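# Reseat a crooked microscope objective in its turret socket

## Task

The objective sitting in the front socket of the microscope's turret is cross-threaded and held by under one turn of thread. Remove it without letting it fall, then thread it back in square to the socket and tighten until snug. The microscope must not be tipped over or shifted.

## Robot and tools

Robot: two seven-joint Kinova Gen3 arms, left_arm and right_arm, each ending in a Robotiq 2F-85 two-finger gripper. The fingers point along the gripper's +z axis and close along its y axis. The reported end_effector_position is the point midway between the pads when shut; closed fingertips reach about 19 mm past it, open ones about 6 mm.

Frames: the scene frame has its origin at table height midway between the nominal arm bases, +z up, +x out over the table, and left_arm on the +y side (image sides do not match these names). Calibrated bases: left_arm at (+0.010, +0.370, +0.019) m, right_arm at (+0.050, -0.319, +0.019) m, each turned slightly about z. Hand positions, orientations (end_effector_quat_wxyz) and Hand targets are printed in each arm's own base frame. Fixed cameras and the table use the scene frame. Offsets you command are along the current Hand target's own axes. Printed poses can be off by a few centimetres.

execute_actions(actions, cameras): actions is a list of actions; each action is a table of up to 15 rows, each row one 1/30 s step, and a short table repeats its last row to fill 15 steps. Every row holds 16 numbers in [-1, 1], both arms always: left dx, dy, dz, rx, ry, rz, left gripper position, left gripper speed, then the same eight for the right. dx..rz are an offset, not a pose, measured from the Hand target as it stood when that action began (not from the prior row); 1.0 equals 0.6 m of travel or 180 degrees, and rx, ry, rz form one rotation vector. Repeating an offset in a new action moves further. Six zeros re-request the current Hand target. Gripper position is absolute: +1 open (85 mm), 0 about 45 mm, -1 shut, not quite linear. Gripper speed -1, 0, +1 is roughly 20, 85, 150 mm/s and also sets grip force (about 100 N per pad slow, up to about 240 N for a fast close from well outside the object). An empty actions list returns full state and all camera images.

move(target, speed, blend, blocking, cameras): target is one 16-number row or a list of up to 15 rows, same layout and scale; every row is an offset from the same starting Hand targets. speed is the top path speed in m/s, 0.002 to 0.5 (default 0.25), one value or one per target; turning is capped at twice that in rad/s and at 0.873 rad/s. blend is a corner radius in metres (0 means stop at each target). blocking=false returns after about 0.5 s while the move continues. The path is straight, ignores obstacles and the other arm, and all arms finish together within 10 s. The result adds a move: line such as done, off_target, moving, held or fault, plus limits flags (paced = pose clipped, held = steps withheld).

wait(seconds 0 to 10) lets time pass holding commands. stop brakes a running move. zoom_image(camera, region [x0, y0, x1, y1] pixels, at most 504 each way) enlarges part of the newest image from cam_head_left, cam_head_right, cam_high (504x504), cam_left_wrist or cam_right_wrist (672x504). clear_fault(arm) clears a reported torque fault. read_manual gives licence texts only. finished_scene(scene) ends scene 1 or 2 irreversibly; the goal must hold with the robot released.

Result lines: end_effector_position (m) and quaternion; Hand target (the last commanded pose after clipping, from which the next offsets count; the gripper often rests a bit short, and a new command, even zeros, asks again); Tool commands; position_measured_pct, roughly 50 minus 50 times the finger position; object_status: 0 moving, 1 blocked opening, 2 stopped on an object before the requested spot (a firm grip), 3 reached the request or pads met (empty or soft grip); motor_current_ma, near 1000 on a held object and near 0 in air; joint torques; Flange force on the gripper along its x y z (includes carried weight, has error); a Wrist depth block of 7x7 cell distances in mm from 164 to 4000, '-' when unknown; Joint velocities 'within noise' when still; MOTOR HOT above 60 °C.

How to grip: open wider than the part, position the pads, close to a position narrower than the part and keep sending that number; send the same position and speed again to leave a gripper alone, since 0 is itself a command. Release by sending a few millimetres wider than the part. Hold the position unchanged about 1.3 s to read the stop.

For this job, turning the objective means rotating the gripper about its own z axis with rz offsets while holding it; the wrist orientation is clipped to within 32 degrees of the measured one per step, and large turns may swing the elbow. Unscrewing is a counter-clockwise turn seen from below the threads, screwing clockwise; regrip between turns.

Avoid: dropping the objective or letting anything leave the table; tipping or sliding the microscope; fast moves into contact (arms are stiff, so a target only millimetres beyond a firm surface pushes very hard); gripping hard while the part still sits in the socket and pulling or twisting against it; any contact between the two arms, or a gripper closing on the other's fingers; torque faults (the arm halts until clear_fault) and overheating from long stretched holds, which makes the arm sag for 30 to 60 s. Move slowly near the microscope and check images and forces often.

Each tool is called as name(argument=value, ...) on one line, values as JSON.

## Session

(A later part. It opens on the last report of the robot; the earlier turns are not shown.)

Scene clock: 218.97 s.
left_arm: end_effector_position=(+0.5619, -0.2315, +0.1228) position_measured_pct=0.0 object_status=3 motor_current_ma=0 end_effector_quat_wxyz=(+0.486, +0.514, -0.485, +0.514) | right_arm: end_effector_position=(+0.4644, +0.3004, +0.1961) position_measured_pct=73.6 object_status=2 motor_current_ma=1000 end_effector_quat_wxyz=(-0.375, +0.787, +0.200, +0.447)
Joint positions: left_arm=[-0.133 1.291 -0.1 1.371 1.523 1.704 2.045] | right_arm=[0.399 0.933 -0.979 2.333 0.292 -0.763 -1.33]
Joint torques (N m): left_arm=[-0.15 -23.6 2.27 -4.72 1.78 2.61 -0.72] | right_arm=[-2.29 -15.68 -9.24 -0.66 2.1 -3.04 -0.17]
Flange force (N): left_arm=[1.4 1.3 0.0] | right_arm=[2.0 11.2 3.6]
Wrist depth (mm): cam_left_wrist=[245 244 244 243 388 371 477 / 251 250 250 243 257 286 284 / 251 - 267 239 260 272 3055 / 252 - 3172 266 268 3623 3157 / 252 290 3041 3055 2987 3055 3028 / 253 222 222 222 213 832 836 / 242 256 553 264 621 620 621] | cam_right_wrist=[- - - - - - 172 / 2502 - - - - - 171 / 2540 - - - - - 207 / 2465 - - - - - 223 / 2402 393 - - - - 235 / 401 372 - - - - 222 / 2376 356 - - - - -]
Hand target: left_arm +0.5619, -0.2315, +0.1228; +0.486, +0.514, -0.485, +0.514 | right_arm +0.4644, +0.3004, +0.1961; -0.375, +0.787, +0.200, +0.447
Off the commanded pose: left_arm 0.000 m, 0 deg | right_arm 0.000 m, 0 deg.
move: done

move(target=[0,0,0,0,0,0,1,1,0,0.0005,-0.0001,0.0333,0,0,-0.49,-1], speed=0.1, cameras=["cam_right_wrist","cam_left_wrist"])

zoom_image(camera="cam_left_wrist", region=[390, 145, 445, 195])

zoom_image(camera="cam_right_wrist", region=[290, 434, 420, 494])

Scene clock: 220.23 s.
left_arm: end_effector_position=(+0.5619, -0.2315, +0.1228) position_measured_pct=0.0 object_status=3 motor_current_ma=0 end_effector_quat_wxyz=(+0.486, +0.514, -0.485, +0.514) | right_arm: end_effector_position=(+0.4645, +0.3002, +0.1960) position_measured_pct=73.6 object_status=2 motor_current_ma=1000 end_effector_quat_wxyz=(-0.416, +0.766, +0.223, +0.436)
Joint positions: left_arm=[-0.133 1.291 -0.1 1.371 1.523 1.704 2.045] | right_arm=[0.507 1.036 -1.039 2.273 0.487 -0.63 -1.368]
Joint torques (N m): left_arm=[-0.18 -23.66 2.23 -4.76 1.77 2.6 -0.71] | right_arm=[-1.58 -15.63 -9.52 0.17 1.62 -3.12 -0.22]
Flange force (N): left_arm=[1.3 1.4 0.1] | right_arm=[1.9 10.9 3.1]
Wrist depth (mm): cam_left_wrist=[245 245 244 244 387 382 654 / 251 250 250 244 364 292 296 / 251 - 268 239 260 277 3128 / 252 - 3219 266 266 3603 3157 / 253 290 3070 3041 3014 3028 3041 / 253 222 222 222 213 829 832 / 242 256 552 264 617 619 620] | cam_right_wrist=[- - - - - - - / 2474 - - - - - - / 2447 - - - - - - / 2465 - - - - - 222 / 471 398 - - - - 233 / 497 387 - - - - 222 / 2402 385 - - - - -]
Hand target: left_arm +0.5619, -0.2315, +0.1228; +0.486, +0.514, -0.485, +0.514 | right_arm +0.4645, +0.3002, +0.1960; -0.416, +0.766, +0.223, +0.436
Off the commanded pose: left_arm 0.000 m, 0 deg | right_arm 0.000 m, 0 deg.
move: done
Images, in order (width x height): cam_left_wrist 672x504, cam_right_wrist 672x504.

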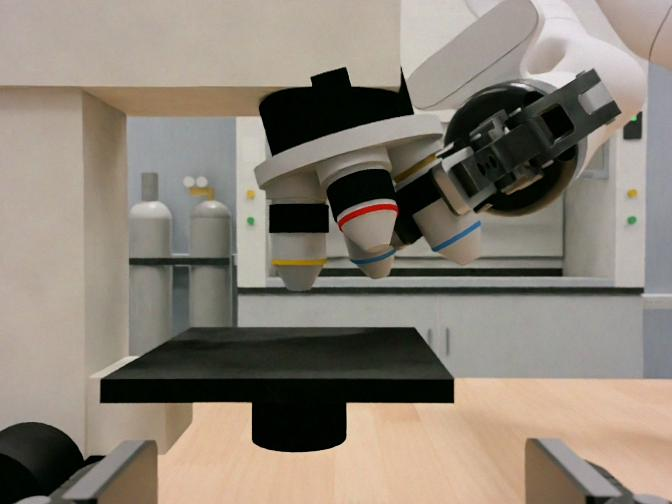

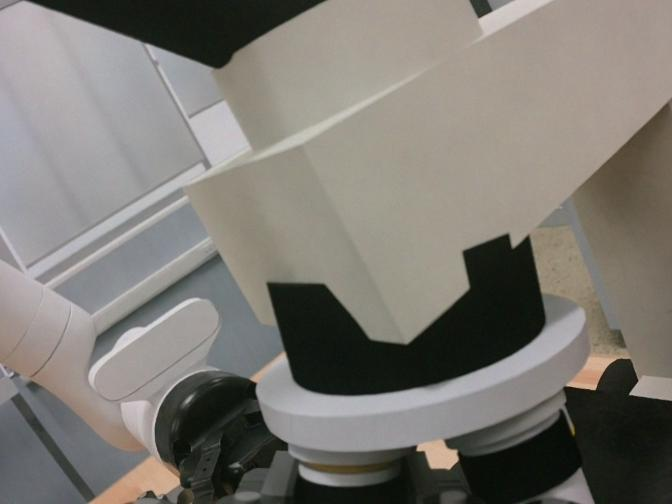

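Scaled by 9.164.

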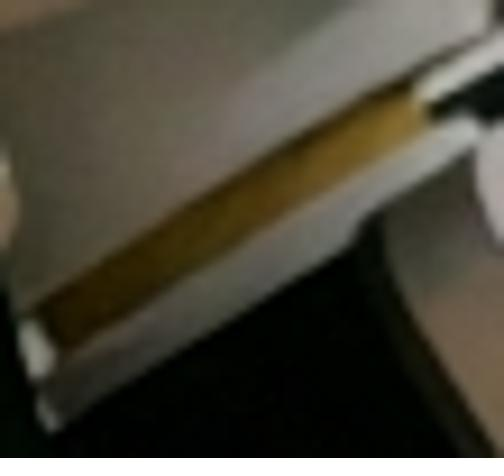

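Scaled by 3.877.

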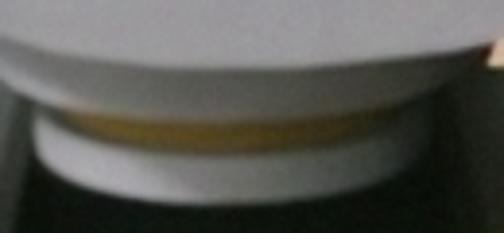

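move(target=[0,0,0,0,0,0,1,1,-0.0002,0.0004,-0.0001,0,0,0,-0.49,-1], speed=0.1)

move(target=[0,0,0,0,0,0,1,1,0,0,0,0,0,0,-0.42,-1], speed=0.1, cameras=["cam_left_wrist"])

zoom_image(camera="cam_left_wrist", region=[370, 130, 510, 290])

Scene clock: 222.03 s.
left_arm: end_effector_position=(+0.5619, -0.2315, +0.1228) position_measured_pct=0.0 object_status=3 motor_current_ma=0 end_effector_quat_wxyz=(+0.486, +0.514, -0.485, +0.514) | right_arm: end_effector_position=(+0.4646, +0.3000, +0.1958) position_measured_pct=73.6 object_status=2 motor_current_ma=1000 end_effector_quat_wxyz=(-0.416, +0.766, +0.223, +0.436)
Joint positions: left_arm=[-0.133 1.291 -0.1 1.371 1.523 1.704 2.045] | right_arm=[0.507 1.037 -1.039 2.273 0.488 -0.63 -1.368]
Joint torques (N m): left_arm=[-0.17 -23.58 2.21 -4.74 1.76 2.58 -0.72] | right_arm=[-0.83 -15.43 -8.44 0.2 1.33 -2.88 -0.24]
Flange force (N): left_arm=[1.5 1.4 0.1] | right_arm=[2.7 9.3 4.0]
Wrist depth (mm): cam_left_wrist=[245 245 244 243 387 383 651 / 250 250 250 243 364 292 296 / 251 - 268 239 260 277 3084 / 252 - 3203 266 266 3643 3157 / 253 289 3041 3070 3055 3014 3014 / 253 222 222 222 213 828 828 / 243 256 549 264 621 620 621] | cam_right_wrist=[- - - - - - - / 2456 - - - - - - / 2456 - - - - - - / 2521 - - - - - 222 / 469 398 - - - - 233 / 499 385 - - - - 222 / 2385 385 - - - - -]
Hand target: left_arm +0.5619, -0.2315, +0.1228; +0.486, +0.514, -0.485, +0.514 | right_arm +0.4646, +0.3000, +0.1958; -0.416, +0.766, +0.223, +0.436
Off the commanded pose: left_arm 0.000 m, 0 deg | right_arm 0.000 m, 0 deg.
move: done

Scene clock: 222.53 s.
left_arm: end_effector_position=(+0.5619, -0.2315, +0.1228) position_measured_pct=0.0 object_status=3 motor_current_ma=0 end_effector_quat_wxyz=(+0.486, +0.514, -0.485, +0.514) | right_arm: end_effector_position=(+0.4646, +0.3000, +0.1958) position_measured_pct=71.0 object_status=3 motor_current_ma=0 end_effector_quat_wxyz=(-0.416, +0.766, +0.223, +0.436)
Joint positions: left_arm=[-0.133 1.291 -0.1 1.371 1.523 1.704 2.045] | right_arm=[0.507 1.037 -1.039 2.273 0.488 -0.63 -1.368]
Joint torques (N m): left_arm=[-0.2 -23.64 2.25 -4.78 1.75 2.59 -0.74] | right_arm=[-0.3 -15.11 -7.23 0.43 1.04 -2.43 -0.14]
Flange force (N): left_arm=[1.4 1.5 0.1] | right_arm=[4.2 7.9 4.4]
Wrist depth (mm): cam_left_wrist=[245 245 244 244 388 383 656 / 251 250 251 243 365 292 295 / 251 - 267 238 260 275 3028 / 252 - 3203 266 266 3584 3219 / 252 290 3014 3070 3070 3055 2987 / 252 221 222 221 213 829 829 / 242 256 552 264 620 621 621] | cam_right_wrist=[- - - - - - - / 2420 - - - - - - / 2511 - - - - - - / 2456 - - - - - 222 / 470 398 - - - - 233 / 499 385 - - - - 220 / 2351 385 - - - - -]
Hand target: left_arm +0.5619, -0.2315, +0.1228; +0.486, +0.514, -0.485, +0.514 | right_arm +0.4646, +0.3000, +0.1958; -0.416, +0.766, +0.223, +0.436
Off the commanded pose: left_arm 0.000 m, 0 deg | right_arm 0.000 m, 0 deg.
move: done
Images, in order (width x height): cam_left_wrist 672x504.

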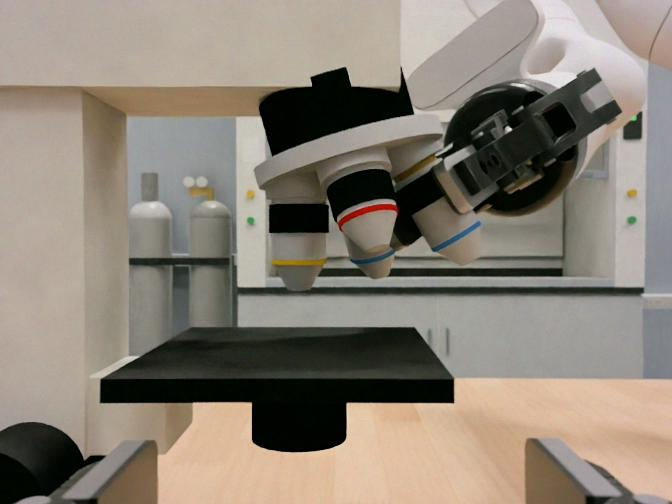

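Scaled by 3.150.

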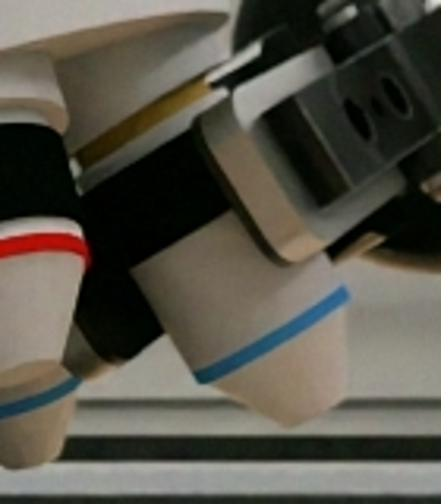

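move(target=[[0,0,0,0,0,0,1,1,-0.00134,-0.00256,-0.00034,-0.545,0,0.0027,-0.42,-1],[0,0,0,0,0,0,1,1,-0.00134,-0.00256,-0.00034,-0.545,0,0.0027,-0.49,-1]], speed=0.3)

Scene clock: 228.33 s.
left_arm: end_effector_position=(+0.5619, -0.2315, +0.1228) position_measured_pct=0.0 object_status=3 motor_current_ma=0 end_effector_quat_wxyz=(+0.486, +0.514, -0.485, +0.514) | right_arm: end_effector_position=(+0.4630, +0.3007, +0.1958) position_measured_pct=73.6 object_status=0 motor_current_ma=1000 end_effector_quat_wxyz=(+0.305, +0.817, -0.186, +0.453)
Joint positions: left_arm=[-0.133 1.291 -0.1 1.371 1.523 1.704 2.045] | right_arm=[-0.845 1.003 -0.547 1.347 -1.813 -1.852 -0.544]
Joint torques (N m): left_arm=[-0.15 -23.65 2.26 -4.74 1.77 2.6 -0.72] | right_arm=[1.48 -21.58 0.13 -2.98 1.93 -1.36 -0.2]
Flange force (N): left_arm=[1.3 1.3 0.0] | right_arm=[3.2 -7.0 -7.6]
Wrist depth (mm): cam_left_wrist=[245 245 244 243 - 3028 179 / 250 250 250 244 243 177 183 / 251 - 268 239 220 182 - / 252 - 3128 266 266 3565 3128 / 252 290 2987 3028 3070 3055 3070 / 253 221 221 221 213 827 828 / 242 256 552 264 621 620 619] | cam_right_wrist=[205 177 - - - - - / 205 173 - - - - 3332 / 228 - - - - - 3490 / 233 - - - - - 3142 / 246 - - - - - 3315 / 246 - - - - 666 718 / 215 - - - - 570 614]
Hand target: left_arm +0.5619, -0.2315, +0.1228; +0.486, +0.514, -0.485, +0.514 | right_arm +0.4630, +0.3007, +0.1958; +0.305, +0.817, -0.186, +0.453
Off the commanded pose: left_arm 0.000 m, 0 deg | right_arm 0.000 m, 0 deg.
move: done

move(target=[0,0,0,0,0,0,1,1,0.0006,-0.0001,0.0004,0.1833,0,-0.0009,-0.49,-1], speed=0.15)

Scene clock: 231.27 s.
left_arm: end_effector_position=(+0.5619, -0.2315, +0.1228) position_measured_pct=0.0 object_status=3 motor_current_ma=0 end_effector_quat_wxyz=(+0.486, +0.514, -0.485, +0.514) | right_arm: end_effector_position=(+0.4634, +0.3006, +0.1960) position_measured_pct=73.6 object_status=2 motor_current_ma=1000 end_effector_quat_wxyz=(+0.061, +0.870, -0.048, +0.486)
Joint positions: left_arm=[-0.133 1.291 -0.1 1.371 1.523 1.704 2.045] | right_arm=[-0.628 0.714 -0.694 1.977 -1.492 -1.375 -0.838]
Joint torques (N m): left_arm=[-0.11 -23.58 2.22 -4.76 1.76 2.6 -0.72] | right_arm=[0.47 -17.76 -0.92 -3.81 2.09 -1.84 -0.35]
Flange force (N): left_arm=[1.5 1.5 0.0] | right_arm=[2.3 -4.9 -2.2]
Wrist depth (mm): cam_left_wrist=[245 244 244 243 - 3014 204 / 250 250 250 243 - 226 206 / 251 - 267 239 250 230 3055 / 252 - 3188 266 266 3565 3203 / 252 290 3070 3055 3028 3041 3084 / 253 222 222 221 213 833 828 / 242 256 552 264 619 621 619] | cam_right_wrist=[1432 1426 - - - - 1617 / 1493 - - - - - 2652 / 1579 - - - - - 2846 / 1670 - - - - - 2167 / 1778 - - - - - 563 / 467 - - - - - 489 / 422 424 - - - 443 447]
Hand target: left_arm +0.5619, -0.2315, +0.1228; +0.486, +0.514, -0.485, +0.514 | right_arm +0.4634, +0.3006, +0.1960; +0.061, +0.870, -0.048, +0.486
Off the commanded pose: left_arm 0.000 m, 0 deg | right_arm 0.000 m, 0 deg.
move: done

move(target=[0,0,0,0,0,0,1,1,0.0005,0.0003,0.0001,0.1833,0,-0.0009,-0.49,-1], speed=0.15)

Scene clock: 234.10 s.
left_arm: end_effector_position=(+0.5619, -0.2315, +0.1228) position_measured_pct=0.0 object_status=3 motor_current_ma=0 end_effector_quat_wxyz=(+0.486, +0.514, -0.485, +0.514) | right_arm: end_effector_position=(+0.4635, +0.3004, +0.1963) position_measured_pct=73.6 object_status=2 motor_current_ma=1000 end_effector_quat_wxyz=(-0.188, +0.852, +0.093, +0.480)
Joint positions: left_arm=[-0.133 1.291 -0.1 1.371 1.523 1.704 2.045] | right_arm=[-0.164 0.647 -0.797 2.378 -0.598 -1.045 -1.241]
Joint torques (N m): left_arm=[-0.13 -23.67 2.25 -4.77 1.77 2.6 -0.74] | right_arm=[-1.54 -16.15 -4.16 -1.5 1.69 -2.24 -0.29]
Flange force (N): left_arm=[1.3 1.4 0.0] | right_arm=[4.0 0.9 11.6]
Wrist depth (mm): cam_left_wrist=[245 245 244 243 - 362 292 / 251 250 250 243 - 252 245 / 251 - 268 239 253 257 3000 / 252 - 3234 266 268 3704 3172 / 252 290 3055 3098 3084 3041 3070 / 253 222 222 222 213 829 829 / 243 256 553 264 621 622 620] | cam_right_wrist=[3000 - - - - 198 1353 / 3070 - - - - - 1432 / 3084 - - - - - 1507 / 2934 - - - - - 1609 / 2846 - - - - - 1700 / 609 325 - - - - 240 / 299 314 - - - - 224]
Hand target: left_arm +0.5619, -0.2315, +0.1228; +0.486, +0.514, -0.485, +0.514 | right_arm +0.4636, +0.3004, +0.1963; -0.188, +0.852, +0.093, +0.480
Off the commanded pose: left_arm 0.000 m, 0 deg | right_arm 0.000 m, 0 deg.
move: done

move(target=[0,0,0,0,0,0,1,1,0.0004,0.0006,0.0008,0.0917,0,-0.0004,-0.49,-1], speed=0.15)

Scene clock: 235.93 s.
left_arm: end_effector_position=(+0.5619, -0.2315, +0.1228) position_measured_pct=0.0 object_status=3 motor_current_ma=0 end_effector_quat_wxyz=(+0.486, +0.514, -0.485, +0.514) | right_arm: end_effector_position=(+0.4642, +0.3002, +0.1962) position_measured_pct=73.6 object_status=2 motor_current_ma=1000 end_effector_quat_wxyz=(-0.308, +0.816, +0.161, +0.462)
Joint positions: left_arm=[-0.133 1.291 -0.1 1.371 1.523 1.704 2.045] | right_arm=[0.187 0.785 -0.876 2.395 -0.004 -0.921 -1.336]
Joint torques (N m): left_arm=[-0.15 -23.59 2.22 -4.77 1.77 2.6 -0.74] | right_arm=[-1.6 -15.04 -5.89 -2.09 1.86 -2.59 -0.3]
Flange force (N): left_arm=[1.5 1.5 0.1] | right_arm=[3.2 5.9 3.9]
Wrist depth (mm): cam_left_wrist=[245 245 243 243 386 364 358 / 251 250 251 244 251 288 268 / 251 - 268 239 259 265 3041 / 252 - 3142 266 268 3546 3157 / 252 290 2987 3000 3070 3128 3041 / 253 222 221 221 213 831 826 / 242 256 552 264 621 619 620] | cam_right_wrist=[- - - - - 171 198 / 2642 - - - - - 196 / 2600 - - - - - 221 / 2590 - - - - - 230 / 2447 - - - - - 241 / 350 362 - - - - 228 / 339 324 - - - - -]
Hand target: left_arm +0.5619, -0.2315, +0.1228; +0.486, +0.514, -0.485, +0.514 | right_arm +0.4642, +0.3002, +0.1962; -0.308, +0.816, +0.161, +0.462
Off the commanded pose: left_arm 0.000 m, 0 deg | right_arm 0.000 m, 0 deg.
move: done

move(target=[0,0,0,0,0,0,1,1,0.0002,0.0006,0.0,0.0917,0,-0.0004,-0.49,-1], speed=0.15, cameras=["cam_left_wrist","cam_right_wrist"])

zoom_image(camera="cam_left_wrist", region=[390, 145, 445, 195])

Scene clock: 237.93 s.
left_arm: end_effector_position=(+0.5619, -0.2315, +0.1228) position_measured_pct=0.0 object_status=3 motor_current_ma=0 end_effector_quat_wxyz=(+0.486, +0.514, -0.485, +0.514) | right_arm: end_effector_position=(+0.4645, +0.2999, +0.1961) position_measured_pct=73.6 object_status=2 motor_current_ma=1000 end_effector_quat_wxyz=(-0.422, +0.763, +0.226, +0.434)
Joint positions: left_arm=[-0.133 1.291 -0.1 1.371 1.523 1.704 2.045] | right_arm=[0.502 1.028 -1.013 2.264 0.558 -0.631 -1.435]
Joint torques (N m): left_arm=[-0.17 -23.62 2.22 -4.77 1.77 2.59 -0.7] | right_arm=[-1.75 -15.4 -9.09 -0.08 1.48 -3.07 -0.22]
Flange force (N): left_arm=[1.4 1.6 0.1] | right_arm=[2.2 9.7 1.4]
Wrist depth (mm): cam_left_wrist=[245 245 244 243 387 382 660 / 251 250 250 244 365 354 298 / 252 - 267 239 260 280 2973 / 252 - 3172 266 266 3684 3188 / 252 290 3000 3028 3041 3113 3070 / 253 222 222 222 213 831 830 / 242 256 552 264 623 623 620] | cam_right_wrist=[- - - - - - - / 2438 - - - - - - / 2465 - - - - - - / 2456 - - - - - 221 / 471 404 - - - - 233 / 1873 392 - - - - 221 / 2385 440 - - - - -]
Hand target: left_arm +0.5619, -0.2315, +0.1228; +0.486, +0.514, -0.485, +0.514 | right_arm +0.4644, +0.2999, +0.1961; -0.422, +0.763, +0.226, +0.434
Off the commanded pose: left_arm 0.000 m, 0 deg | right_arm 0.000 m, 0 deg.
move: done
Images, in order (width x height): cam_left_wrist 672x504, cam_right_wrist 672x504.

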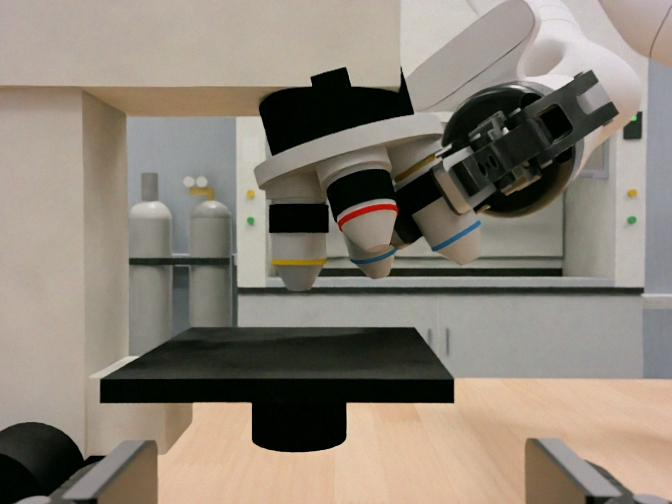

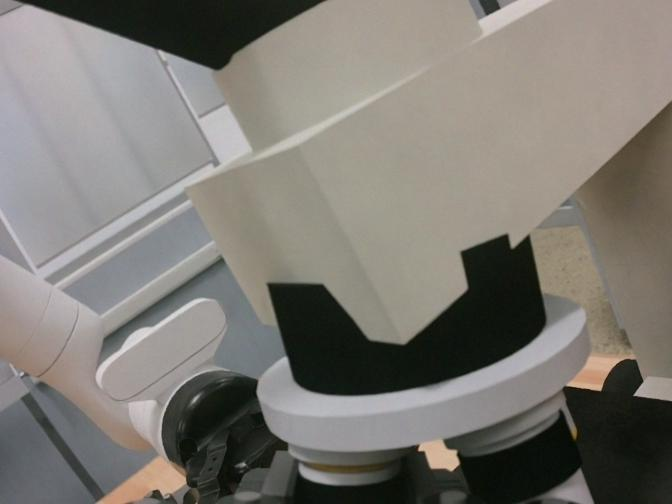

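Scaled by 9.164.

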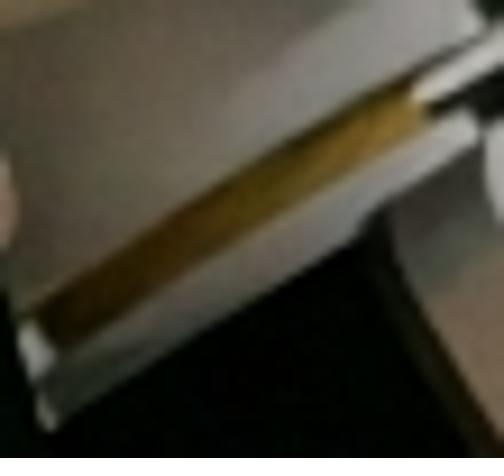

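move(target=[[0,0,0,0,0,0,1,1,-0.0002,0.0002,-0.0003,0,0,0,-0.49,-1],[0,0,0,0,0,0,1,1,-0.0002,0.0002,-0.0003,0,0,0,-0.42,-1],[0,0,0,0,0,0,1,1,-0.00133,-0.0027,-0.0001,-0.550,0.0004,0.0021,-0.42,-1],[0,0,0,0,0,0,1,1,-0.00133,-0.0027,-0.0001,-0.550,0.0004,0.0021,-0.49,-1]], speed=0.3)

Scene clock: 244.77 s.
left_arm: end_effector_position=(+0.5619, -0.2315, +0.1228) position_measured_pct=0.0 object_status=3 motor_current_ma=0 end_effector_quat_wxyz=(+0.486, +0.514, -0.485, +0.514) | right_arm: end_effector_position=(+0.4628, +0.3008, +0.1962) position_measured_pct=73.6 object_status=0 motor_current_ma=1000 end_effector_quat_wxyz=(+0.305, +0.817, -0.185, +0.453)
Joint positions: left_arm=[-0.133 1.291 -0.1 1.371 1.523 1.704 2.045] | right_arm=[-0.862 0.996 -0.513 1.348 -1.832 -1.833 -0.54]
Joint torques (N m): left_arm=[-0.17 -23.66 2.24 -4.75 1.79 2.61 -0.72] | right_arm=[1.5 -21.78 0.39 -2.66 1.56 -1.83 -0.18]
Flange force (N): left_arm=[1.3 1.4 0.1] | right_arm=[3.5 -9.3 -7.1]
Wrist depth (mm): cam_left_wrist=[245 245 244 243 - 2960 178 / 251 250 250 243 243 178 182 / 252 - 268 239 221 182 - / 252 - 3250 266 266 3663 3128 / 253 290 3070 3014 3041 3055 3084 / 253 222 221 221 213 825 828 / 242 256 552 264 623 620 621] | cam_right_wrist=[206 180 - - - - - / 206 174 - - - - 3453 / 229 - - - - - 3383 / 232 - - - - - 3203 / 245 - - - - - 3250 / 250 - - - - 668 721 / 215 - - - - 573 615]
Hand target: left_arm +0.5619, -0.2315, +0.1228; +0.486, +0.514, -0.485, +0.514 | right_arm +0.4628, +0.3008, +0.1962; +0.305, +0.817, -0.185, +0.453
Off the commanded pose: left_arm 0.000 m, 0 deg | right_arm 0.000 m, 0 deg.
move: done

move(target=[[0,0,0,0,0,0,1,1,0.0006,-0.00015,0.0008,0.1833,0,-0.0007,-0.49,-1],[0,0,0,0,0,0,1,1,0.00117,-0.00055,0.00165,0.3667,0,-0.0014,-0.49,-1],[0,0,0,0,0,0,1,1,0.00157,-0.0003,0.0024,0.4583,0,-0.0018,-0.49,-1],[0,0,0,0,0,0,1,1,0.00161,-0.0002,0.0030,0.55,-0.0004,-0.0021,-0.49,-1]], speed=0.2, cameras=["cam_left_wrist"])

zoom_image(camera="cam_left_wrist", region=[390, 145, 445, 195])

Scene clock: 251.60 s.
left_arm: end_effector_position=(+0.5619, -0.2315, +0.1228) position_measured_pct=0.0 object_status=3 motor_current_ma=0 end_effector_quat_wxyz=(+0.486, +0.514, -0.485, +0.514) | right_arm: end_effector_position=(+0.4646, +0.2996, +0.1962) position_measured_pct=73.6 object_status=2 motor_current_ma=1000 end_effector_quat_wxyz=(-0.422, +0.763, +0.226, +0.434)
Joint positions: left_arm=[-0.133 1.291 -0.1 1.371 1.523 1.704 2.045] | right_arm=[0.476 0.997 -0.965 2.265 0.605 -0.661 -1.503]
Joint torques (N m): left_arm=[-0.13 -23.63 2.26 -4.78 1.76 2.57 -0.73] | right_arm=[-1.48 -14.74 -7.2 -0.9 0.68 -2.87 -0.31]
Flange force (N): left_arm=[1.4 1.5 0.0] | right_arm=[4.3 7.7 -1.8]
Wrist depth (mm): cam_left_wrist=[245 244 244 243 388 383 652 / 251 250 250 244 364 294 296 / 251 - 267 238 260 280 3070 / 252 - 3157 266 266 3623 3157 / 252 291 3014 3041 3014 3028 3084 / 253 222 221 222 213 826 829 / 242 256 553 264 620 622 621] | cam_right_wrist=[- - - - - - - / 2411 - - - - - - / 2483 2550 - - - - - / 2447 - - - - - 221 / 470 403 - - - - 233 / 1878 393 - - - - 221 / 2420 441 - - - - -]
Hand target: left_arm +0.5619, -0.2315, +0.1228; +0.486, +0.514, -0.485, +0.514 | right_arm +0.4646, +0.2997, +0.1962; -0.422, +0.763, +0.226, +0.434
Off the commanded pose: left_arm 0.000 m, 0 deg | right_arm 0.000 m, 0 deg.
move: done
Images, in order (width x height): cam_left_wrist 672x504.

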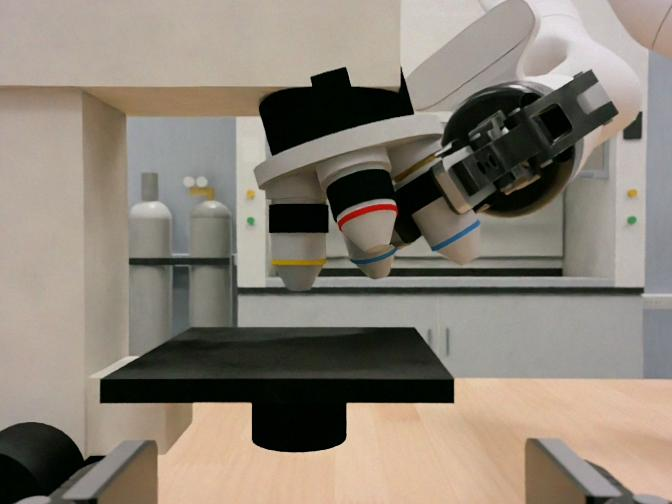

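Scaled by 9.164.

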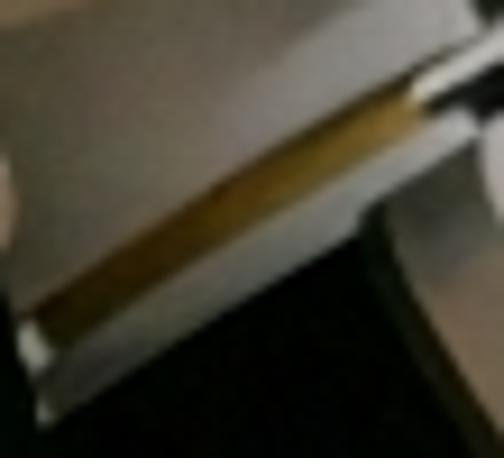

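move(target=[[0,0,0,0,0,0,1,1,0.0000,0.0,-0.0006,0,0,0,-0.49,-1],[0,0,0,0,0,0,1,1,0.0000,0.0,-0.0006,0,0,0,-0.42,-1],[0,0,0,0,0,0,1,1,-0.00128,-0.0031,0.0001,-0.550,0.0004,0.0021,-0.42,-1],[0,0,0,0,0,0,1,1,-0.00128,-0.0031,0.0001,-0.550,0.0004,0.0021,-0.49,-1]], speed=0.3)

Scene clock: 257.47 s.
left_arm: end_effector_position=(+0.5619, -0.2315, +0.1228) position_measured_pct=0.0 object_status=3 motor_current_ma=0 end_effector_quat_wxyz=(+0.486, +0.514, -0.485, +0.514) | right_arm: end_effector_position=(+0.4628, +0.3008, +0.1964) position_measured_pct=73.6 object_status=0 motor_current_ma=1000 end_effector_quat_wxyz=(+0.305, +0.817, -0.185, +0.453)
Joint positions: left_arm=[-0.133 1.291 -0.1 1.371 1.523 1.704 2.045] | right_arm=[-0.882 0.987 -0.473 1.349 -1.856 -1.809 -0.535]
Joint torques (N m): left_arm=[-0.12 -23.64 2.22 -4.79 1.77 2.6 -0.71] | right_arm=[1.54 -21.85 0.77 -2.51 1.31 -2.3 -0.24]
Flange force (N): left_arm=[1.4 1.6 0.0] | right_arm=[3.8 -10.6 -6.6]
Wrist depth (mm): cam_left_wrist=[245 244 244 243 - 3014 179 / 250 250 251 243 243 176 182 / 251 - 268 239 221 182 - / 252 - 3188 266 266 3584 3113 / 253 290 3084 3055 3014 3041 3014 / 253 221 222 221 213 829 828 / 242 256 553 264 621 622 619] | cam_right_wrist=[206 180 - - - - - / 206 174 - - - - 3383 / 229 - - - - - 3418 / 232 - - - - - 3142 / 245 - - - - - 3172 / 250 - - - - 671 721 / 215 - - - - 572 618]
Hand target: left_arm +0.5619, -0.2315, +0.1228; +0.486, +0.514, -0.485, +0.514 | right_arm +0.4629, +0.3007, +0.1964; +0.305, +0.817, -0.185, +0.453
Off the commanded pose: left_arm 0.000 m, 0 deg | right_arm 0.000 m, 0 deg.
move: done

move(target=[[0,0,0,0,0,0,1,1,0.0006,-0.00015,0.0008,0.1833,0,-0.0007,-0.49,-1],[0,0,0,0,0,0,1,1,0.00117,-0.00045,0.00165,0.3667,0,-0.0014,-0.49,-1],[0,0,0,0,0,0,1,1,0.00157,0.0,0.0024,0.4583,0,-0.0018,-0.49,-1],[0,0,0,0,0,0,1,1,0.00161,0.0004,0.0031,0.55,-0.0004,-0.0021,-0.49,-1]], speed=0.2)

Scene clock: 263.60 s.
left_arm: end_effector_position=(+0.5619, -0.2315, +0.1228) position_measured_pct=0.0 object_status=3 motor_current_ma=0 end_effector_quat_wxyz=(+0.486, +0.514, -0.485, +0.514) | right_arm: end_effector_position=(+0.4644, +0.2993, +0.1966) position_measured_pct=73.6 object_status=2 motor_current_ma=1000 end_effector_quat_wxyz=(-0.422, +0.763, +0.226, +0.434)
Joint positions: left_arm=[-0.133 1.291 -0.1 1.371 1.523 1.704 2.045] | right_arm=[0.448 0.966 -0.914 2.267 0.649 -0.693 -1.568]
Joint torques (N m): left_arm=[-0.16 -23.63 2.21 -4.76 1.78 2.61 -0.73] | right_arm=[-0.36 -15.49 -6.96 0.29 1.01 -2.97 -0.22]
Flange force (N): left_arm=[1.4 1.4 0.1] | right_arm=[3.4 8.1 5.1]
Wrist depth (mm): cam_left_wrist=[245 245 244 243 391 384 646 / 251 250 250 244 364 293 297 / 252 - 267 239 260 280 3041 / 252 - 3172 266 268 3623 3172 / 253 290 3128 3041 3014 3000 3070 / 253 222 221 221 213 830 828 / 243 256 552 264 621 621 621] | cam_right_wrist=[- - - - - - - / 2456 - - - - - - / 2438 2610 - - - - - / 2521 - - - - - 221 / 470 403 - - - - 233 / 1878 393 - - - - 224 / 2411 441 - - - - -]
Hand target: left_arm +0.5619, -0.2315, +0.1228; +0.486, +0.514, -0.485, +0.514 | right_arm +0.4644, +0.2993, +0.1966; -0.422, +0.763, +0.227, +0.434
Off the commanded pose: left_arm 0.000 m, 0 deg | right_arm 0.000 m, 0 deg.
move: done

move(target=[[0,0,0,0,0,0,1,1,0,0,0,0,0,0,-0.42,-1],[0,0,0,0,0,0,1,1,-0.00133,-0.0030,0.0010,-0.550,0.0004,0.0021,-0.42,-1],[0,0,0,0,0,0,1,1,-0.00133,-0.0030,0.0010,-0.550,0.0004,0.0021,-0.49,-1]], speed=0.3)

move(target=[[0,0,0,0,0,0,1,1,0.0006,-0.00015,0.0008,0.1833,0,-0.0007,-0.49,-1],[0,0,0,0,0,0,1,1,0.00117,-0.00045,0.00165,0.3667,0,-0.0014,-0.49,-1],[0,0,0,0,0,0,1,1,0.00157,0.0,0.0024,0.4583,0,-0.0018,-0.49,-1],[0,0,0,0,0,0,1,1,0.00161,0.0004,0.0031,0.55,-0.0004,-0.0021,-0.49,-1]], speed=0.2, cameras=["cam_left_wrist"])

zoom_image(camera="cam_left_wrist", region=[390, 145, 445, 195])

Scene clock: 270.63 s.
left_arm: end_effector_position=(+0.5619, -0.2315, +0.1228) position_measured_pct=0.0 object_status=3 motor_current_ma=0 end_effector_quat_wxyz=(+0.486, +0.514, -0.485, +0.514) | right_arm: end_effector_position=(+0.4630, +0.3008, +0.1965) position_measured_pct=73.6 object_status=0 motor_current_ma=1000 end_effector_quat_wxyz=(+0.305, +0.817, -0.185, +0.453)
Joint positions: left_arm=[-0.133 1.291 -0.1 1.371 1.523 1.704 2.045] | right_arm=[-0.902 0.979 -0.432 1.35 -1.879 -1.785 -0.528]
Joint torques (N m): left_arm=[-0.15 -23.64 2.25 -4.76 1.77 2.6 -0.74] | right_arm=[1.41 -21.65 0.91 -2.73 1.57 -1.89 -0.26]
Flange force (N): left_arm=[1.4 1.4 0.0] | right_arm=[3.8 -9.4 -7.0]
Wrist depth (mm): cam_left_wrist=[245 245 244 243 - 2947 179 / 251 250 251 244 244 176 182 / 251 - 268 239 221 183 - / 252 - 3203 266 266 3643 3157 / 252 290 3113 3041 3098 3055 3070 / 253 222 222 221 213 829 827 / 242 256 552 264 620 620 621] | cam_right_wrist=[206 180 - - - - - / 206 174 - - - - 3400 / 229 - - - - - 3400 / 232 - - - - - 3157 / 246 - - - - - 3266 / 250 - - - - 672 721 / 216 - - - - 573 613]
Hand target: left_arm +0.5619, -0.2315, +0.1228; +0.486, +0.514, -0.485, +0.514 | right_arm +0.4630, +0.3008, +0.1965; +0.305, +0.817, -0.185, +0.453
Off the commanded pose: left_arm 0.000 m, 0 deg | right_arm 0.000 m, 0 deg.
move: done

Scene clock: 276.67 s.
left_arm: end_effector_position=(+0.5619, -0.2315, +0.1228) position_measured_pct=0.0 object_status=3 motor_current_ma=0 end_effector_quat_wxyz=(+0.486, +0.514, -0.485, +0.514) | right_arm: end_effector_position=(+0.4645, +0.2993, +0.1967) position_measured_pct=73.6 object_status=2 motor_current_ma=1000 end_effector_quat_wxyz=(-0.422, +0.763, +0.226, +0.434)
Joint positions: left_arm=[-0.133 1.291 -0.1 1.371 1.523 1.704 2.045] | right_arm=[0.415 0.937 -0.86 2.267 0.686 -0.728 -1.628]
Joint torques (N m): left_arm=[-0.17 -23.63 2.28 -4.71 1.75 2.58 -0.72] | right_arm=[-0.06 -15.42 -6.05 0.09 0.67 -2.99 -0.23]
Flange force (N): left_arm=[1.3 1.2 0.0] | right_arm=[4.2 7.6 4.9]
Wrist depth (mm): cam_left_wrist=[245 245 244 243 390 384 573 / 251 250 250 244 364 293 296 / 252 - 268 239 261 279 3028 / 252 - 3172 266 267 3603 3219 / 252 290 3070 3055 3070 3113 3041 / 253 222 222 221 213 828 833 / 242 256 551 264 620 619 619] | cam_right_wrist=[- - - - - - - / 2438 - - - - - - / 2483 2590 - - - - - / 2474 - - - - - 221 / 470 405 - - - - 233 / 1878 392 - - - - 222 / 2368 401 - - - - -]
Hand target: left_arm +0.5619, -0.2315, +0.1228; +0.486, +0.514, -0.485, +0.514 | right_arm +0.4645, +0.2993, +0.1967; -0.422, +0.763, +0.226, +0.434
Off the commanded pose: left_arm 0.000 m, 0 deg | right_arm 0.000 m, 0 deg.
move: done
Images, in order (width x height): cam_left_wrist 672x504.

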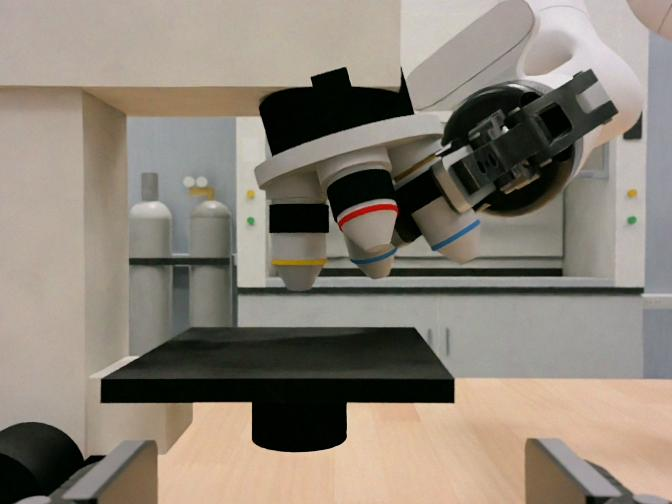

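Scaled by 9.164.

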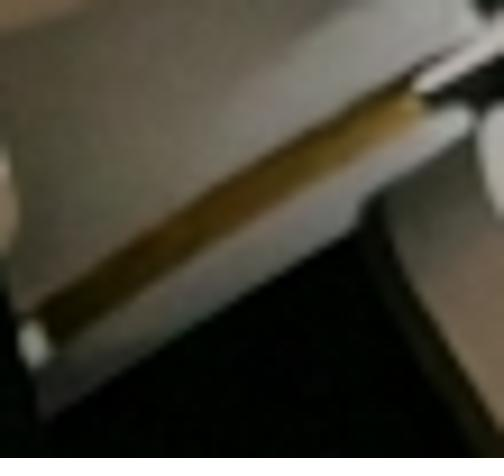

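move(target=[[0,0,0,0,0,0,1,1,0,0,0,0,0,0,-0.42,-1],[0,0,0,0,0,0,1,1,-0.0013,-0.0030,0.0010,-0.550,0.0004,0.0021,-0.42,-1],[0,0,0,0,0,0,1,1,-0.0013,-0.0030,0.0010,-0.550,0.0004,0.0021,-0.49,-1]], speed=0.3)

move(target=[[0,0,0,0,0,0,1,1,0.0006,-0.00015,0.0008,0.1833,0,-0.0007,-0.49,-1],[0,0,0,0,0,0,1,1,0.00117,-0.00045,0.00165,0.3667,0,-0.0014,-0.49,-1],[0,0,0,0,0,0,1,1,0.00157,0.0,0.0024,0.4583,0,-0.0018,-0.49,-1],[0,0,0,0,0,0,1,1,0.00161,0.0004,0.0031,0.55,-0.0004,-0.0021,-0.49,-1]], speed=0.2)

Scene clock: 282.10 s.
left_arm: end_effector_position=(+0.5619, -0.2315, +0.1228) position_measured_pct=0.0 object_status=3 motor_current_ma=0 end_effector_quat_wxyz=(+0.486, +0.514, -0.485, +0.514) | right_arm: end_effector_position=(+0.4631, +0.3008, +0.1967) position_measured_pct=73.6 object_status=0 motor_current_ma=1000 end_effector_quat_wxyz=(+0.305, +0.817, -0.185, +0.453)
Joint positions: left_arm=[-0.133 1.291 -0.1 1.371 1.523 1.704 2.045] | right_arm=[-0.922 0.972 -0.391 1.35 -1.901 -1.761 -0.521]
Joint torques (N m): left_arm=[-0.17 -23.63 2.21 -4.73 1.73 2.61 -0.7] | right_arm=[1.47 -21.62 1.14 -2.96 1.69 -1.72 -0.21]
Flange force (N): left_arm=[1.3 1.4 0.1] | right_arm=[3.5 -8.6 -7.1]
Wrist depth (mm): cam_left_wrist=[245 244 244 243 - 2973 179 / 251 250 250 244 243 176 182 / 251 - 267 239 221 182 - / 252 - 3203 266 266 3603 3172 / 252 291 3070 3055 3028 3041 3028 / 253 222 222 222 213 828 827 / 242 256 550 264 623 621 619] | cam_right_wrist=[206 181 - - - - - / 206 174 - - - - 3453 / 229 - - - - - 3435 / 232 - - - - - 3128 / 245 - - - - - 3250 / 250 - - - - 668 718 / 216 - - - - 574 616]
Hand target: left_arm +0.5619, -0.2315, +0.1228; +0.486, +0.514, -0.485, +0.514 | right_arm +0.4631, +0.3008, +0.1967; +0.305, +0.817, -0.185, +0.453
Off the commanded pose: left_arm 0.000 m, 0 deg | right_arm 0.000 m, 0 deg.
move: done

Scene clock: 288.13 s.
left_arm: end_effector_position=(+0.5619, -0.2315, +0.1228) position_measured_pct=0.0 object_status=3 motor_current_ma=0 end_effector_quat_wxyz=(+0.486, +0.514, -0.485, +0.514) | right_arm: end_effector_position=(+0.4646, +0.2994, +0.1968) position_measured_pct=73.6 object_status=2 motor_current_ma=1000 end_effector_quat_wxyz=(-0.422, +0.763, +0.226, +0.434)
Joint positions: left_arm=[-0.133 1.291 -0.1 1.371 1.523 1.704 2.045] | right_arm=[0.38 0.91 -0.805 2.268 0.718 -0.763 -1.682]
Joint torques (N m): left_arm=[-0.19 -23.62 2.23 -4.73 1.75 2.58 -0.71] | right_arm=[-0.21 -15.18 -5.35 -0.33 0.41 -2.73 -0.25]
Flange force (N): left_arm=[1.4 1.4 0.1] | right_arm=[4.2 6.4 3.2]
Wrist depth (mm): cam_left_wrist=[245 245 244 243 390 384 643 / 250 250 250 243 283 293 296 / 252 - 267 239 260 279 3000 / 252 - 3234 266 267 3603 3188 / 253 290 2987 3014 3041 3041 3070 / 253 222 222 221 213 832 829 / 242 256 551 264 621 621 621] | cam_right_wrist=[- - - - - - - / 2420 - - - - - - / 2474 2590 - - - - - / 2411 - - - - - 221 / 471 404 - - - - 232 / 1873 392 - - - - 222 / 2411 400 - - - - -]
Hand target: left_arm +0.5619, -0.2315, +0.1228; +0.486, +0.514, -0.485, +0.514 | right_arm +0.4646, +0.2994, +0.1968; -0.422, +0.763, +0.227, +0.434
Off the commanded pose: left_arm 0.000 m, 0 deg | right_arm 0.000 m, 0 deg.
move: done

move(target=[[0,0,0,0,0,0,1,1,0,0,0,0,0,0,-0.42,-1],[0,0,0,0,0,0,1,1,-0.0013,-0.0030,0.0010,-0.550,0.0004,0.0021,-0.42,-1],[0,0,0,0,0,0,1,1,-0.0013,-0.0030,0.0010,-0.550,0.0004,0.0021,-0.49,-1]], speed=0.3)

move(target=[[0,0,0,0,0,0,1,1,0.0006,-0.00015,0.0008,0.1833,0,-0.0007,-0.49,-1],[0,0,0,0,0,0,1,1,0.00117,-0.00045,0.00165,0.3667,0,-0.0014,-0.49,-1],[0,0,0,0,0,0,1,1,0.00157,0.0,0.0023,0.4583,0,-0.0018,-0.49,-1],[0,0,0,0,0,0,1,1,0.00161,0.0004,0.0029,0.55,-0.0004,-0.0021,-0.49,-1]], speed=0.2)

move(target=[[0,0,0,0,0,0,1,1,0,0,0,0,0,0,-0.42,-1],[0,0,0,0,0,0,1,1,-0.0013,-0.0029,0.0010,-0.550,0.0004,0.0021,-0.42,-1],[0,0,0,0,0,0,1,1,-0.0013,-0.0029,0.0010,-0.550,0.0004,0.0021,-0.49,-1]], speed=0.3)

move(target=[[0,0,0,0,0,0,1,1,0.0006,-0.00015,0.0008,0.1833,0,-0.0007,-0.49,-1],[0,0,0,0,0,0,1,1,0.00117,-0.00045,0.00165,0.3667,0,-0.0014,-0.49,-1],[0,0,0,0,0,0,1,1,0.00157,0.0,0.0023,0.4583,0,-0.0018,-0.49,-1],[0,0,0,0,0,0,1,1,0.00161,0.0004,0.0029,0.55,-0.0004,-0.0021,-0.49,-1]], speed=0.2, cameras=["cam_left_wrist"])

zoom_image(camera="cam_left_wrist", region=[390, 145, 445, 195])

Scene clock: 293.67 s.
left_arm: end_effector_position=(+0.5619, -0.2315, +0.1228) position_measured_pct=0.0 object_status=3 motor_current_ma=0 end_effector_quat_wxyz=(+0.486, +0.514, -0.485, +0.514) | right_arm: end_effector_position=(+0.4632, +0.3009, +0.1968) position_measured_pct=73.6 object_status=0 motor_current_ma=1000 end_effector_quat_wxyz=(+0.305, +0.817, -0.185, +0.453)
Joint positions: left_arm=[-0.133 1.291 -0.1 1.371 1.523 1.704 2.045] | right_arm=[-0.943 0.966 -0.351 1.351 -1.924 -1.738 -0.514]
Joint torques (N m): left_arm=[-0.16 -23.64 2.25 -4.75 1.75 2.6 -0.73] | right_arm=[1.45 -21.46 1.45 -3.06 1.83 -1.49 -0.21]
Flange force (N): left_arm=[1.4 1.4 0.1] | right_arm=[3.6 -8.1 -7.5]
Wrist depth (mm): cam_left_wrist=[245 244 244 243 - 3000 180 / 251 250 251 244 243 176 182 / 251 - 267 239 221 183 - / 252 - 3172 266 266 3623 3250 / 252 290 3041 3070 3055 3000 3041 / 253 222 221 221 213 830 828 / 242 256 552 264 620 621 620] | cam_right_wrist=[206 180 - - - - - / 206 174 - - - - 3435 / 229 - - - - - 3349 / 232 - - - - - 3070 / 244 - - - - - 3219 / 250 - - - - 669 720 / 216 - - - - 573 618]
Hand target: left_arm +0.5619, -0.2315, +0.1228; +0.486, +0.514, -0.485, +0.514 | right_arm +0.4632, +0.3009, +0.1968; +0.305, +0.817, -0.185, +0.453
Off the commanded pose: left_arm 0.000 m, 0 deg | right_arm 0.000 m, 0 deg.
move: done

Scene clock: 299.70 s.
left_arm: end_effector_position=(+0.5619, -0.2315, +0.1228) position_measured_pct=0.0 object_status=3 motor_current_ma=0 end_effector_quat_wxyz=(+0.486, +0.514, -0.485, +0.514) | right_arm: end_effector_position=(+0.4647, +0.2995, +0.1970) position_measured_pct=73.6 object_status=2 motor_current_ma=1000 end_effector_quat_wxyz=(-0.422, +0.763, +0.226, +0.434)
Joint positions: left_arm=[-0.133 1.291 -0.1 1.371 1.523 1.704 2.045] | right_arm=[0.344 0.885 -0.75 2.269 0.745 -0.798 -1.732]
Joint torques (N m): left_arm=[-0.14 -23.61 2.24 -4.75 1.76 2.6 -0.7] | right_arm=[-0.73 -14.94 -5.07 -0.3 0.23 -2.72 -0.2]
Flange force (N): left_arm=[1.4 1.5 0.0] | right_arm=[5.7 7.1 1.4]
Wrist depth (mm): cam_left_wrist=[245 244 244 244 391 384 559 / 250 250 250 243 284 294 296 / 251 - 267 239 260 279 3055 / 252 - 3250 266 268 3623 3113 / 252 290 3014 3028 3113 3055 3055 / 253 222 221 221 213 831 827 / 243 256 552 264 621 623 623] | cam_right_wrist=[- - - - - - - / 2465 - - - - - - / 2474 2600 - - - - - / 2429 - - - - - 220 / 468 406 - - - - 232 / 1894 392 - - - - 222 / 2402 400 - - - - -]
Hand target: left_arm +0.5619, -0.2315, +0.1228; +0.486, +0.514, -0.485, +0.514 | right_arm +0.4647, +0.2995, +0.1970; -0.422, +0.763, +0.226, +0.434
Off the commanded pose: left_arm 0.000 m, 0 deg | right_arm 0.000 m, 0 deg.
move: done

Scene clock: 304.53 s.
left_arm: end_effector_position=(+0.5619, -0.2315, +0.1228) position_measured_pct=0.0 object_status=3 motor_current_ma=0 end_effector_quat_wxyz=(+0.486, +0.514, -0.485, +0.514) | right_arm: end_effector_position=(+0.4633, +0.3010, +0.1969) position_measured_pct=73.6 object_status=0 motor_current_ma=1000 end_effector_quat_wxyz=(+0.305, +0.817, -0.185, +0.453)
Joint positions: left_arm=[-0.133 1.291 -0.1 1.371 1.523 1.704 2.045] | right_arm=[-0.964 0.96 -0.31 1.351 -1.947 -1.716 -0.506]
Joint torques (N m): left_arm=[-0.13 -23.63 2.24 -4.77 1.74 2.59 -0.74] | right_arm=[1.54 -21.35 1.69 -3.31 2.05 -1.25 -0.19]
Flange force (N): left_arm=[1.4 1.4 0.0] | right_arm=[3.3 -7.0 -7.8]
Wrist depth (mm): cam_left_wrist=[245 244 244 243 - 3014 179 / 251 250 250 243 243 176 182 / 251 - 268 239 221 182 - / 252 - 3203 266 266 3603 3128 / 252 290 3055 3041 3041 3028 3014 / 253 222 221 221 213 833 828 / 243 256 552 264 623 621 623] | cam_right_wrist=[206 181 - - - - - / 206 174 - - - - 3453 / 229 - - - - - 3471 / 232 - - - - - 3070 / 245 - - - - - 3234 / 251 - - - - 669 723 / 216 - - - - 574 616]
Hand target: left_arm +0.5619, -0.2315, +0.1228; +0.486, +0.514, -0.485, +0.514 | right_arm +0.4633, +0.3010, +0.1969; +0.305, +0.817, -0.185, +0.453
Off the commanded pose: left_arm 0.000 m, 0 deg | right_arm 0.000 m, 0 deg.
move: done

Scene clock: 310.57 s.
left_arm: end_effector_position=(+0.5619, -0.2315, +0.1228) position_measured_pct=0.0 object_status=3 motor_current_ma=0 end_effector_quat_wxyz=(+0.486, +0.514, -0.485, +0.514) | right_arm: end_effector_position=(+0.4648, +0.2996, +0.1971) position_measured_pct=73.6 object_status=2 motor_current_ma=1000 end_effector_quat_wxyz=(-0.422, +0.763, +0.226, +0.434)
Joint positions: left_arm=[-0.133 1.291 -0.1 1.371 1.523 1.704 2.045] | right_arm=[0.308 0.862 -0.695 2.27 0.768 -0.832 -1.776]
Joint torques (N m): left_arm=[-0.11 -23.6 2.22 -4.75 1.76 2.58 -0.73] | right_arm=[-1.41 -14.77 -4.87 -1.03 0.4 -2.53 -0.18]
Flange force (N): left_arm=[1.4 1.4 0.0] | right_arm=[4.8 5.2 -1.3]
Wrist depth (mm): cam_left_wrist=[245 244 244 243 390 381 530 / 251 250 251 244 283 293 296 / 251 - 268 239 260 279 3113 / 252 - 3172 266 268 3623 3157 / 253 290 3055 3028 3055 3070 3070 / 252 222 222 221 213 829 834 / 242 255 551 264 623 620 620] | cam_right_wrist=[- - - - - - - / 2456 - - - - - - / 2465 2560 - - - - - / 2502 - - - - - 220 / 471 404 - - - - 232 / 1878 392 - - - - 222 / 2411 399 - - - - -]
Hand target: left_arm +0.5619, -0.2315, +0.1228; +0.486, +0.514, -0.485, +0.514 | right_arm +0.4648, +0.2996, +0.1972; -0.422, +0.763, +0.227, +0.434
Off the commanded pose: left_arm 0.000 m, 0 deg | right_arm 0.000 m, 0 deg.
move: done
Images, in order (width x height): cam_left_wrist 672x504.

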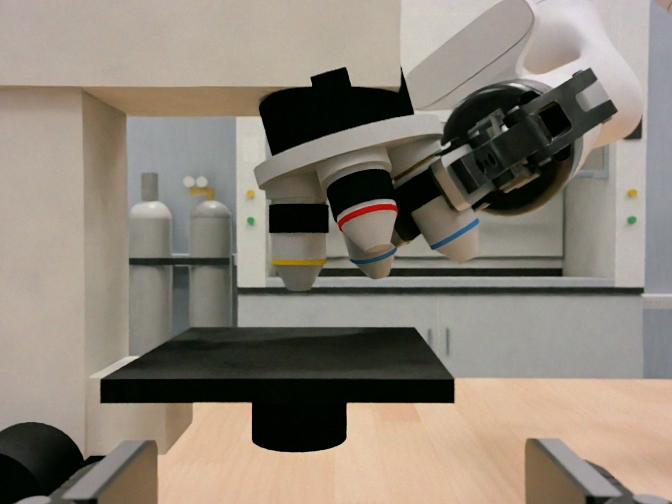

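Scaled by 9.164.

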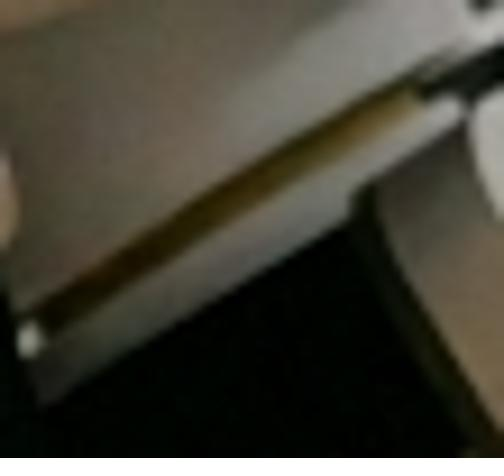

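move(target=[[0,0,0,0,0,0,1,1,0,-0.0003,-0.0006,0,0,0,-0.49,-1],[0,0,0,0,0,0,1,1,0,-0.0003,-0.0006,0,0,0,-0.42,-1],[0,0,0,0,0,0,1,1,-0.0013,-0.0028,0.0009,-0.55,0.0004,0.0021,-0.42,-1],[0,0,0,0,0,0,1,1,-0.0013,-0.0028,0.0009,-0.55,0.0004,0.0021,-0.49,-1]], speed=0.3)

move(target=[[0,0,0,0,0,0,1,1,0.0006,-0.00015,0.0008,0.1833,0,-0.0007,-0.49,-1],[0,0,0,0,0,0,1,1,0.00117,-0.00045,0.00165,0.3667,0,-0.0014,-0.49,-1],[0,0,0,0,0,0,1,1,0.00157,0.0,0.0023,0.4583,0,-0.0018,-0.49,-1],[0,0,0,0,0,0,1,1,0.00161,0.0002,0.0026,0.55,-0.0004,-0.0021,-0.49,-1]], speed=0.2, cameras=["cam_left_wrist"])

Scene clock: 317.43 s.
left_arm: end_effector_position=(+0.5619, -0.2315, +0.1228) position_measured_pct=0.0 object_status=3 motor_current_ma=0 end_effector_quat_wxyz=(+0.486, +0.514, -0.485, +0.514) | right_arm: end_effector_position=(+0.4634, +0.3010, +0.1971) position_measured_pct=73.6 object_status=0 motor_current_ma=1000 end_effector_quat_wxyz=(+0.305, +0.817, -0.185, +0.453)
Joint positions: left_arm=[-0.133 1.291 -0.1 1.371 1.523 1.704 2.045] | right_arm=[-0.985 0.955 -0.27 1.352 -1.969 -1.693 -0.497]
Joint torques (N m): left_arm=[-0.16 -23.6 2.27 -4.74 1.76 2.59 -0.72] | right_arm=[1.51 -21.31 1.92 -3.41 2.1 -1.23 -0.2]
Flange force (N): left_arm=[1.4 1.4 0.0] | right_arm=[3.2 -6.7 -7.7]
Wrist depth (mm): cam_left_wrist=[245 245 244 243 - 3014 180 / 251 250 250 244 243 176 182 / 251 - 267 239 221 183 - / 252 - 3172 266 266 3623 3188 / 252 290 3014 2987 3098 3113 3070 / 253 222 221 221 213 829 831 / 242 256 553 264 623 621 621] | cam_right_wrist=[206 180 - - - - - / 206 174 - - - - 3349 / 230 - - - - - 3471 / 232 - - - - - 3142 / 245 - - - - - 3188 / 251 - - - - 672 721 / 216 - - - - 573 620]
Hand target: left_arm +0.5619, -0.2315, +0.1228; +0.486, +0.514, -0.485, +0.514 | right_arm +0.4634, +0.3010, +0.1971; +0.305, +0.817, -0.185, +0.453
Off the commanded pose: left_arm 0.000 m, 0 deg | right_arm 0.000 m, 0 deg.
move: done

Scene clock: 323.47 s.
left_arm: end_effector_position=(+0.5619, -0.2315, +0.1228) position_measured_pct=0.0 object_status=3 motor_current_ma=0 end_effector_quat_wxyz=(+0.486, +0.514, -0.485, +0.514) | right_arm: end_effector_position=(+0.4648, +0.2998, +0.1973) position_measured_pct=73.6 object_status=2 motor_current_ma=1000 end_effector_quat_wxyz=(-0.422, +0.763, +0.226, +0.434)
Joint positions: left_arm=[-0.133 1.291 -0.1 1.371 1.523 1.704 2.045] | right_arm=[0.27 0.842 -0.641 2.271 0.787 -0.865 -1.816]
Joint torques (N m): left_arm=[-0.16 -23.65 2.22 -4.74 1.76 2.6 -0.73] | right_arm=[-2.35 -14.37 -5.08 -1.44 0.29 -2.42 -0.19]
Flange force (N): left_arm=[1.3 1.3 0.1] | right_arm=[5.3 5.3 -4.8]
Wrist depth (mm): cam_left_wrist=[245 244 244 243 390 381 537 / 250 250 250 243 284 293 296 / 251 - 268 239 260 278 3014 / 252 - 3219 266 268 3623 3172 / 252 290 3041 3070 3084 3098 3055 / 253 222 222 222 213 826 826 / 242 256 552 264 620 620 617] | cam_right_wrist=[- - - - - - - / 2438 - - - - - - / 2502 2610 - - - - - / 2447 - - - - - 220 / 471 405 - - - - 233 / 1878 392 - - - - 223 / 2394 398 - - - - -]
Hand target: left_arm +0.5619, -0.2315, +0.1228; +0.486, +0.514, -0.485, +0.514 | right_arm +0.4648, +0.2999, +0.1973; -0.422, +0.763, +0.227, +0.434
Off the commanded pose: left_arm 0.000 m, 0 deg | right_arm 0.000 m, 0 deg.
move: done
Images, in order (width x height): cam_left_wrist 672x504.

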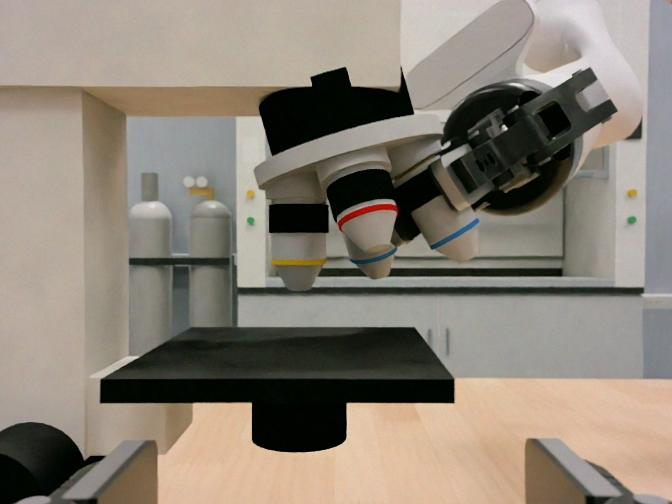

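zoom_image(camera="cam_left_wrist", region=[370, 130, 510, 290])

zoom_image(camera="cam_left_wrist", region=[390, 145, 445, 195])

Scaled by 3.150.

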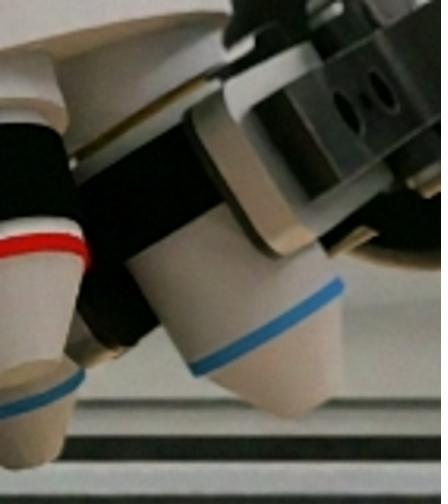

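Scaled by 9.164.

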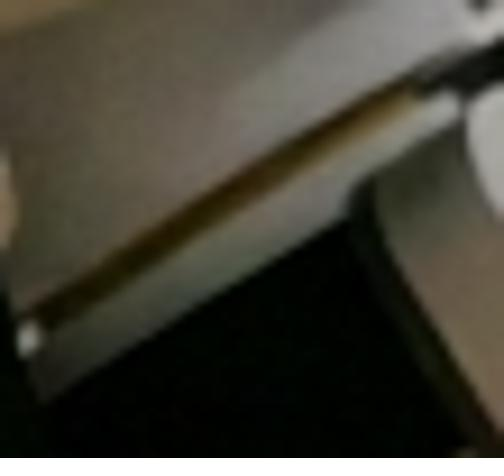

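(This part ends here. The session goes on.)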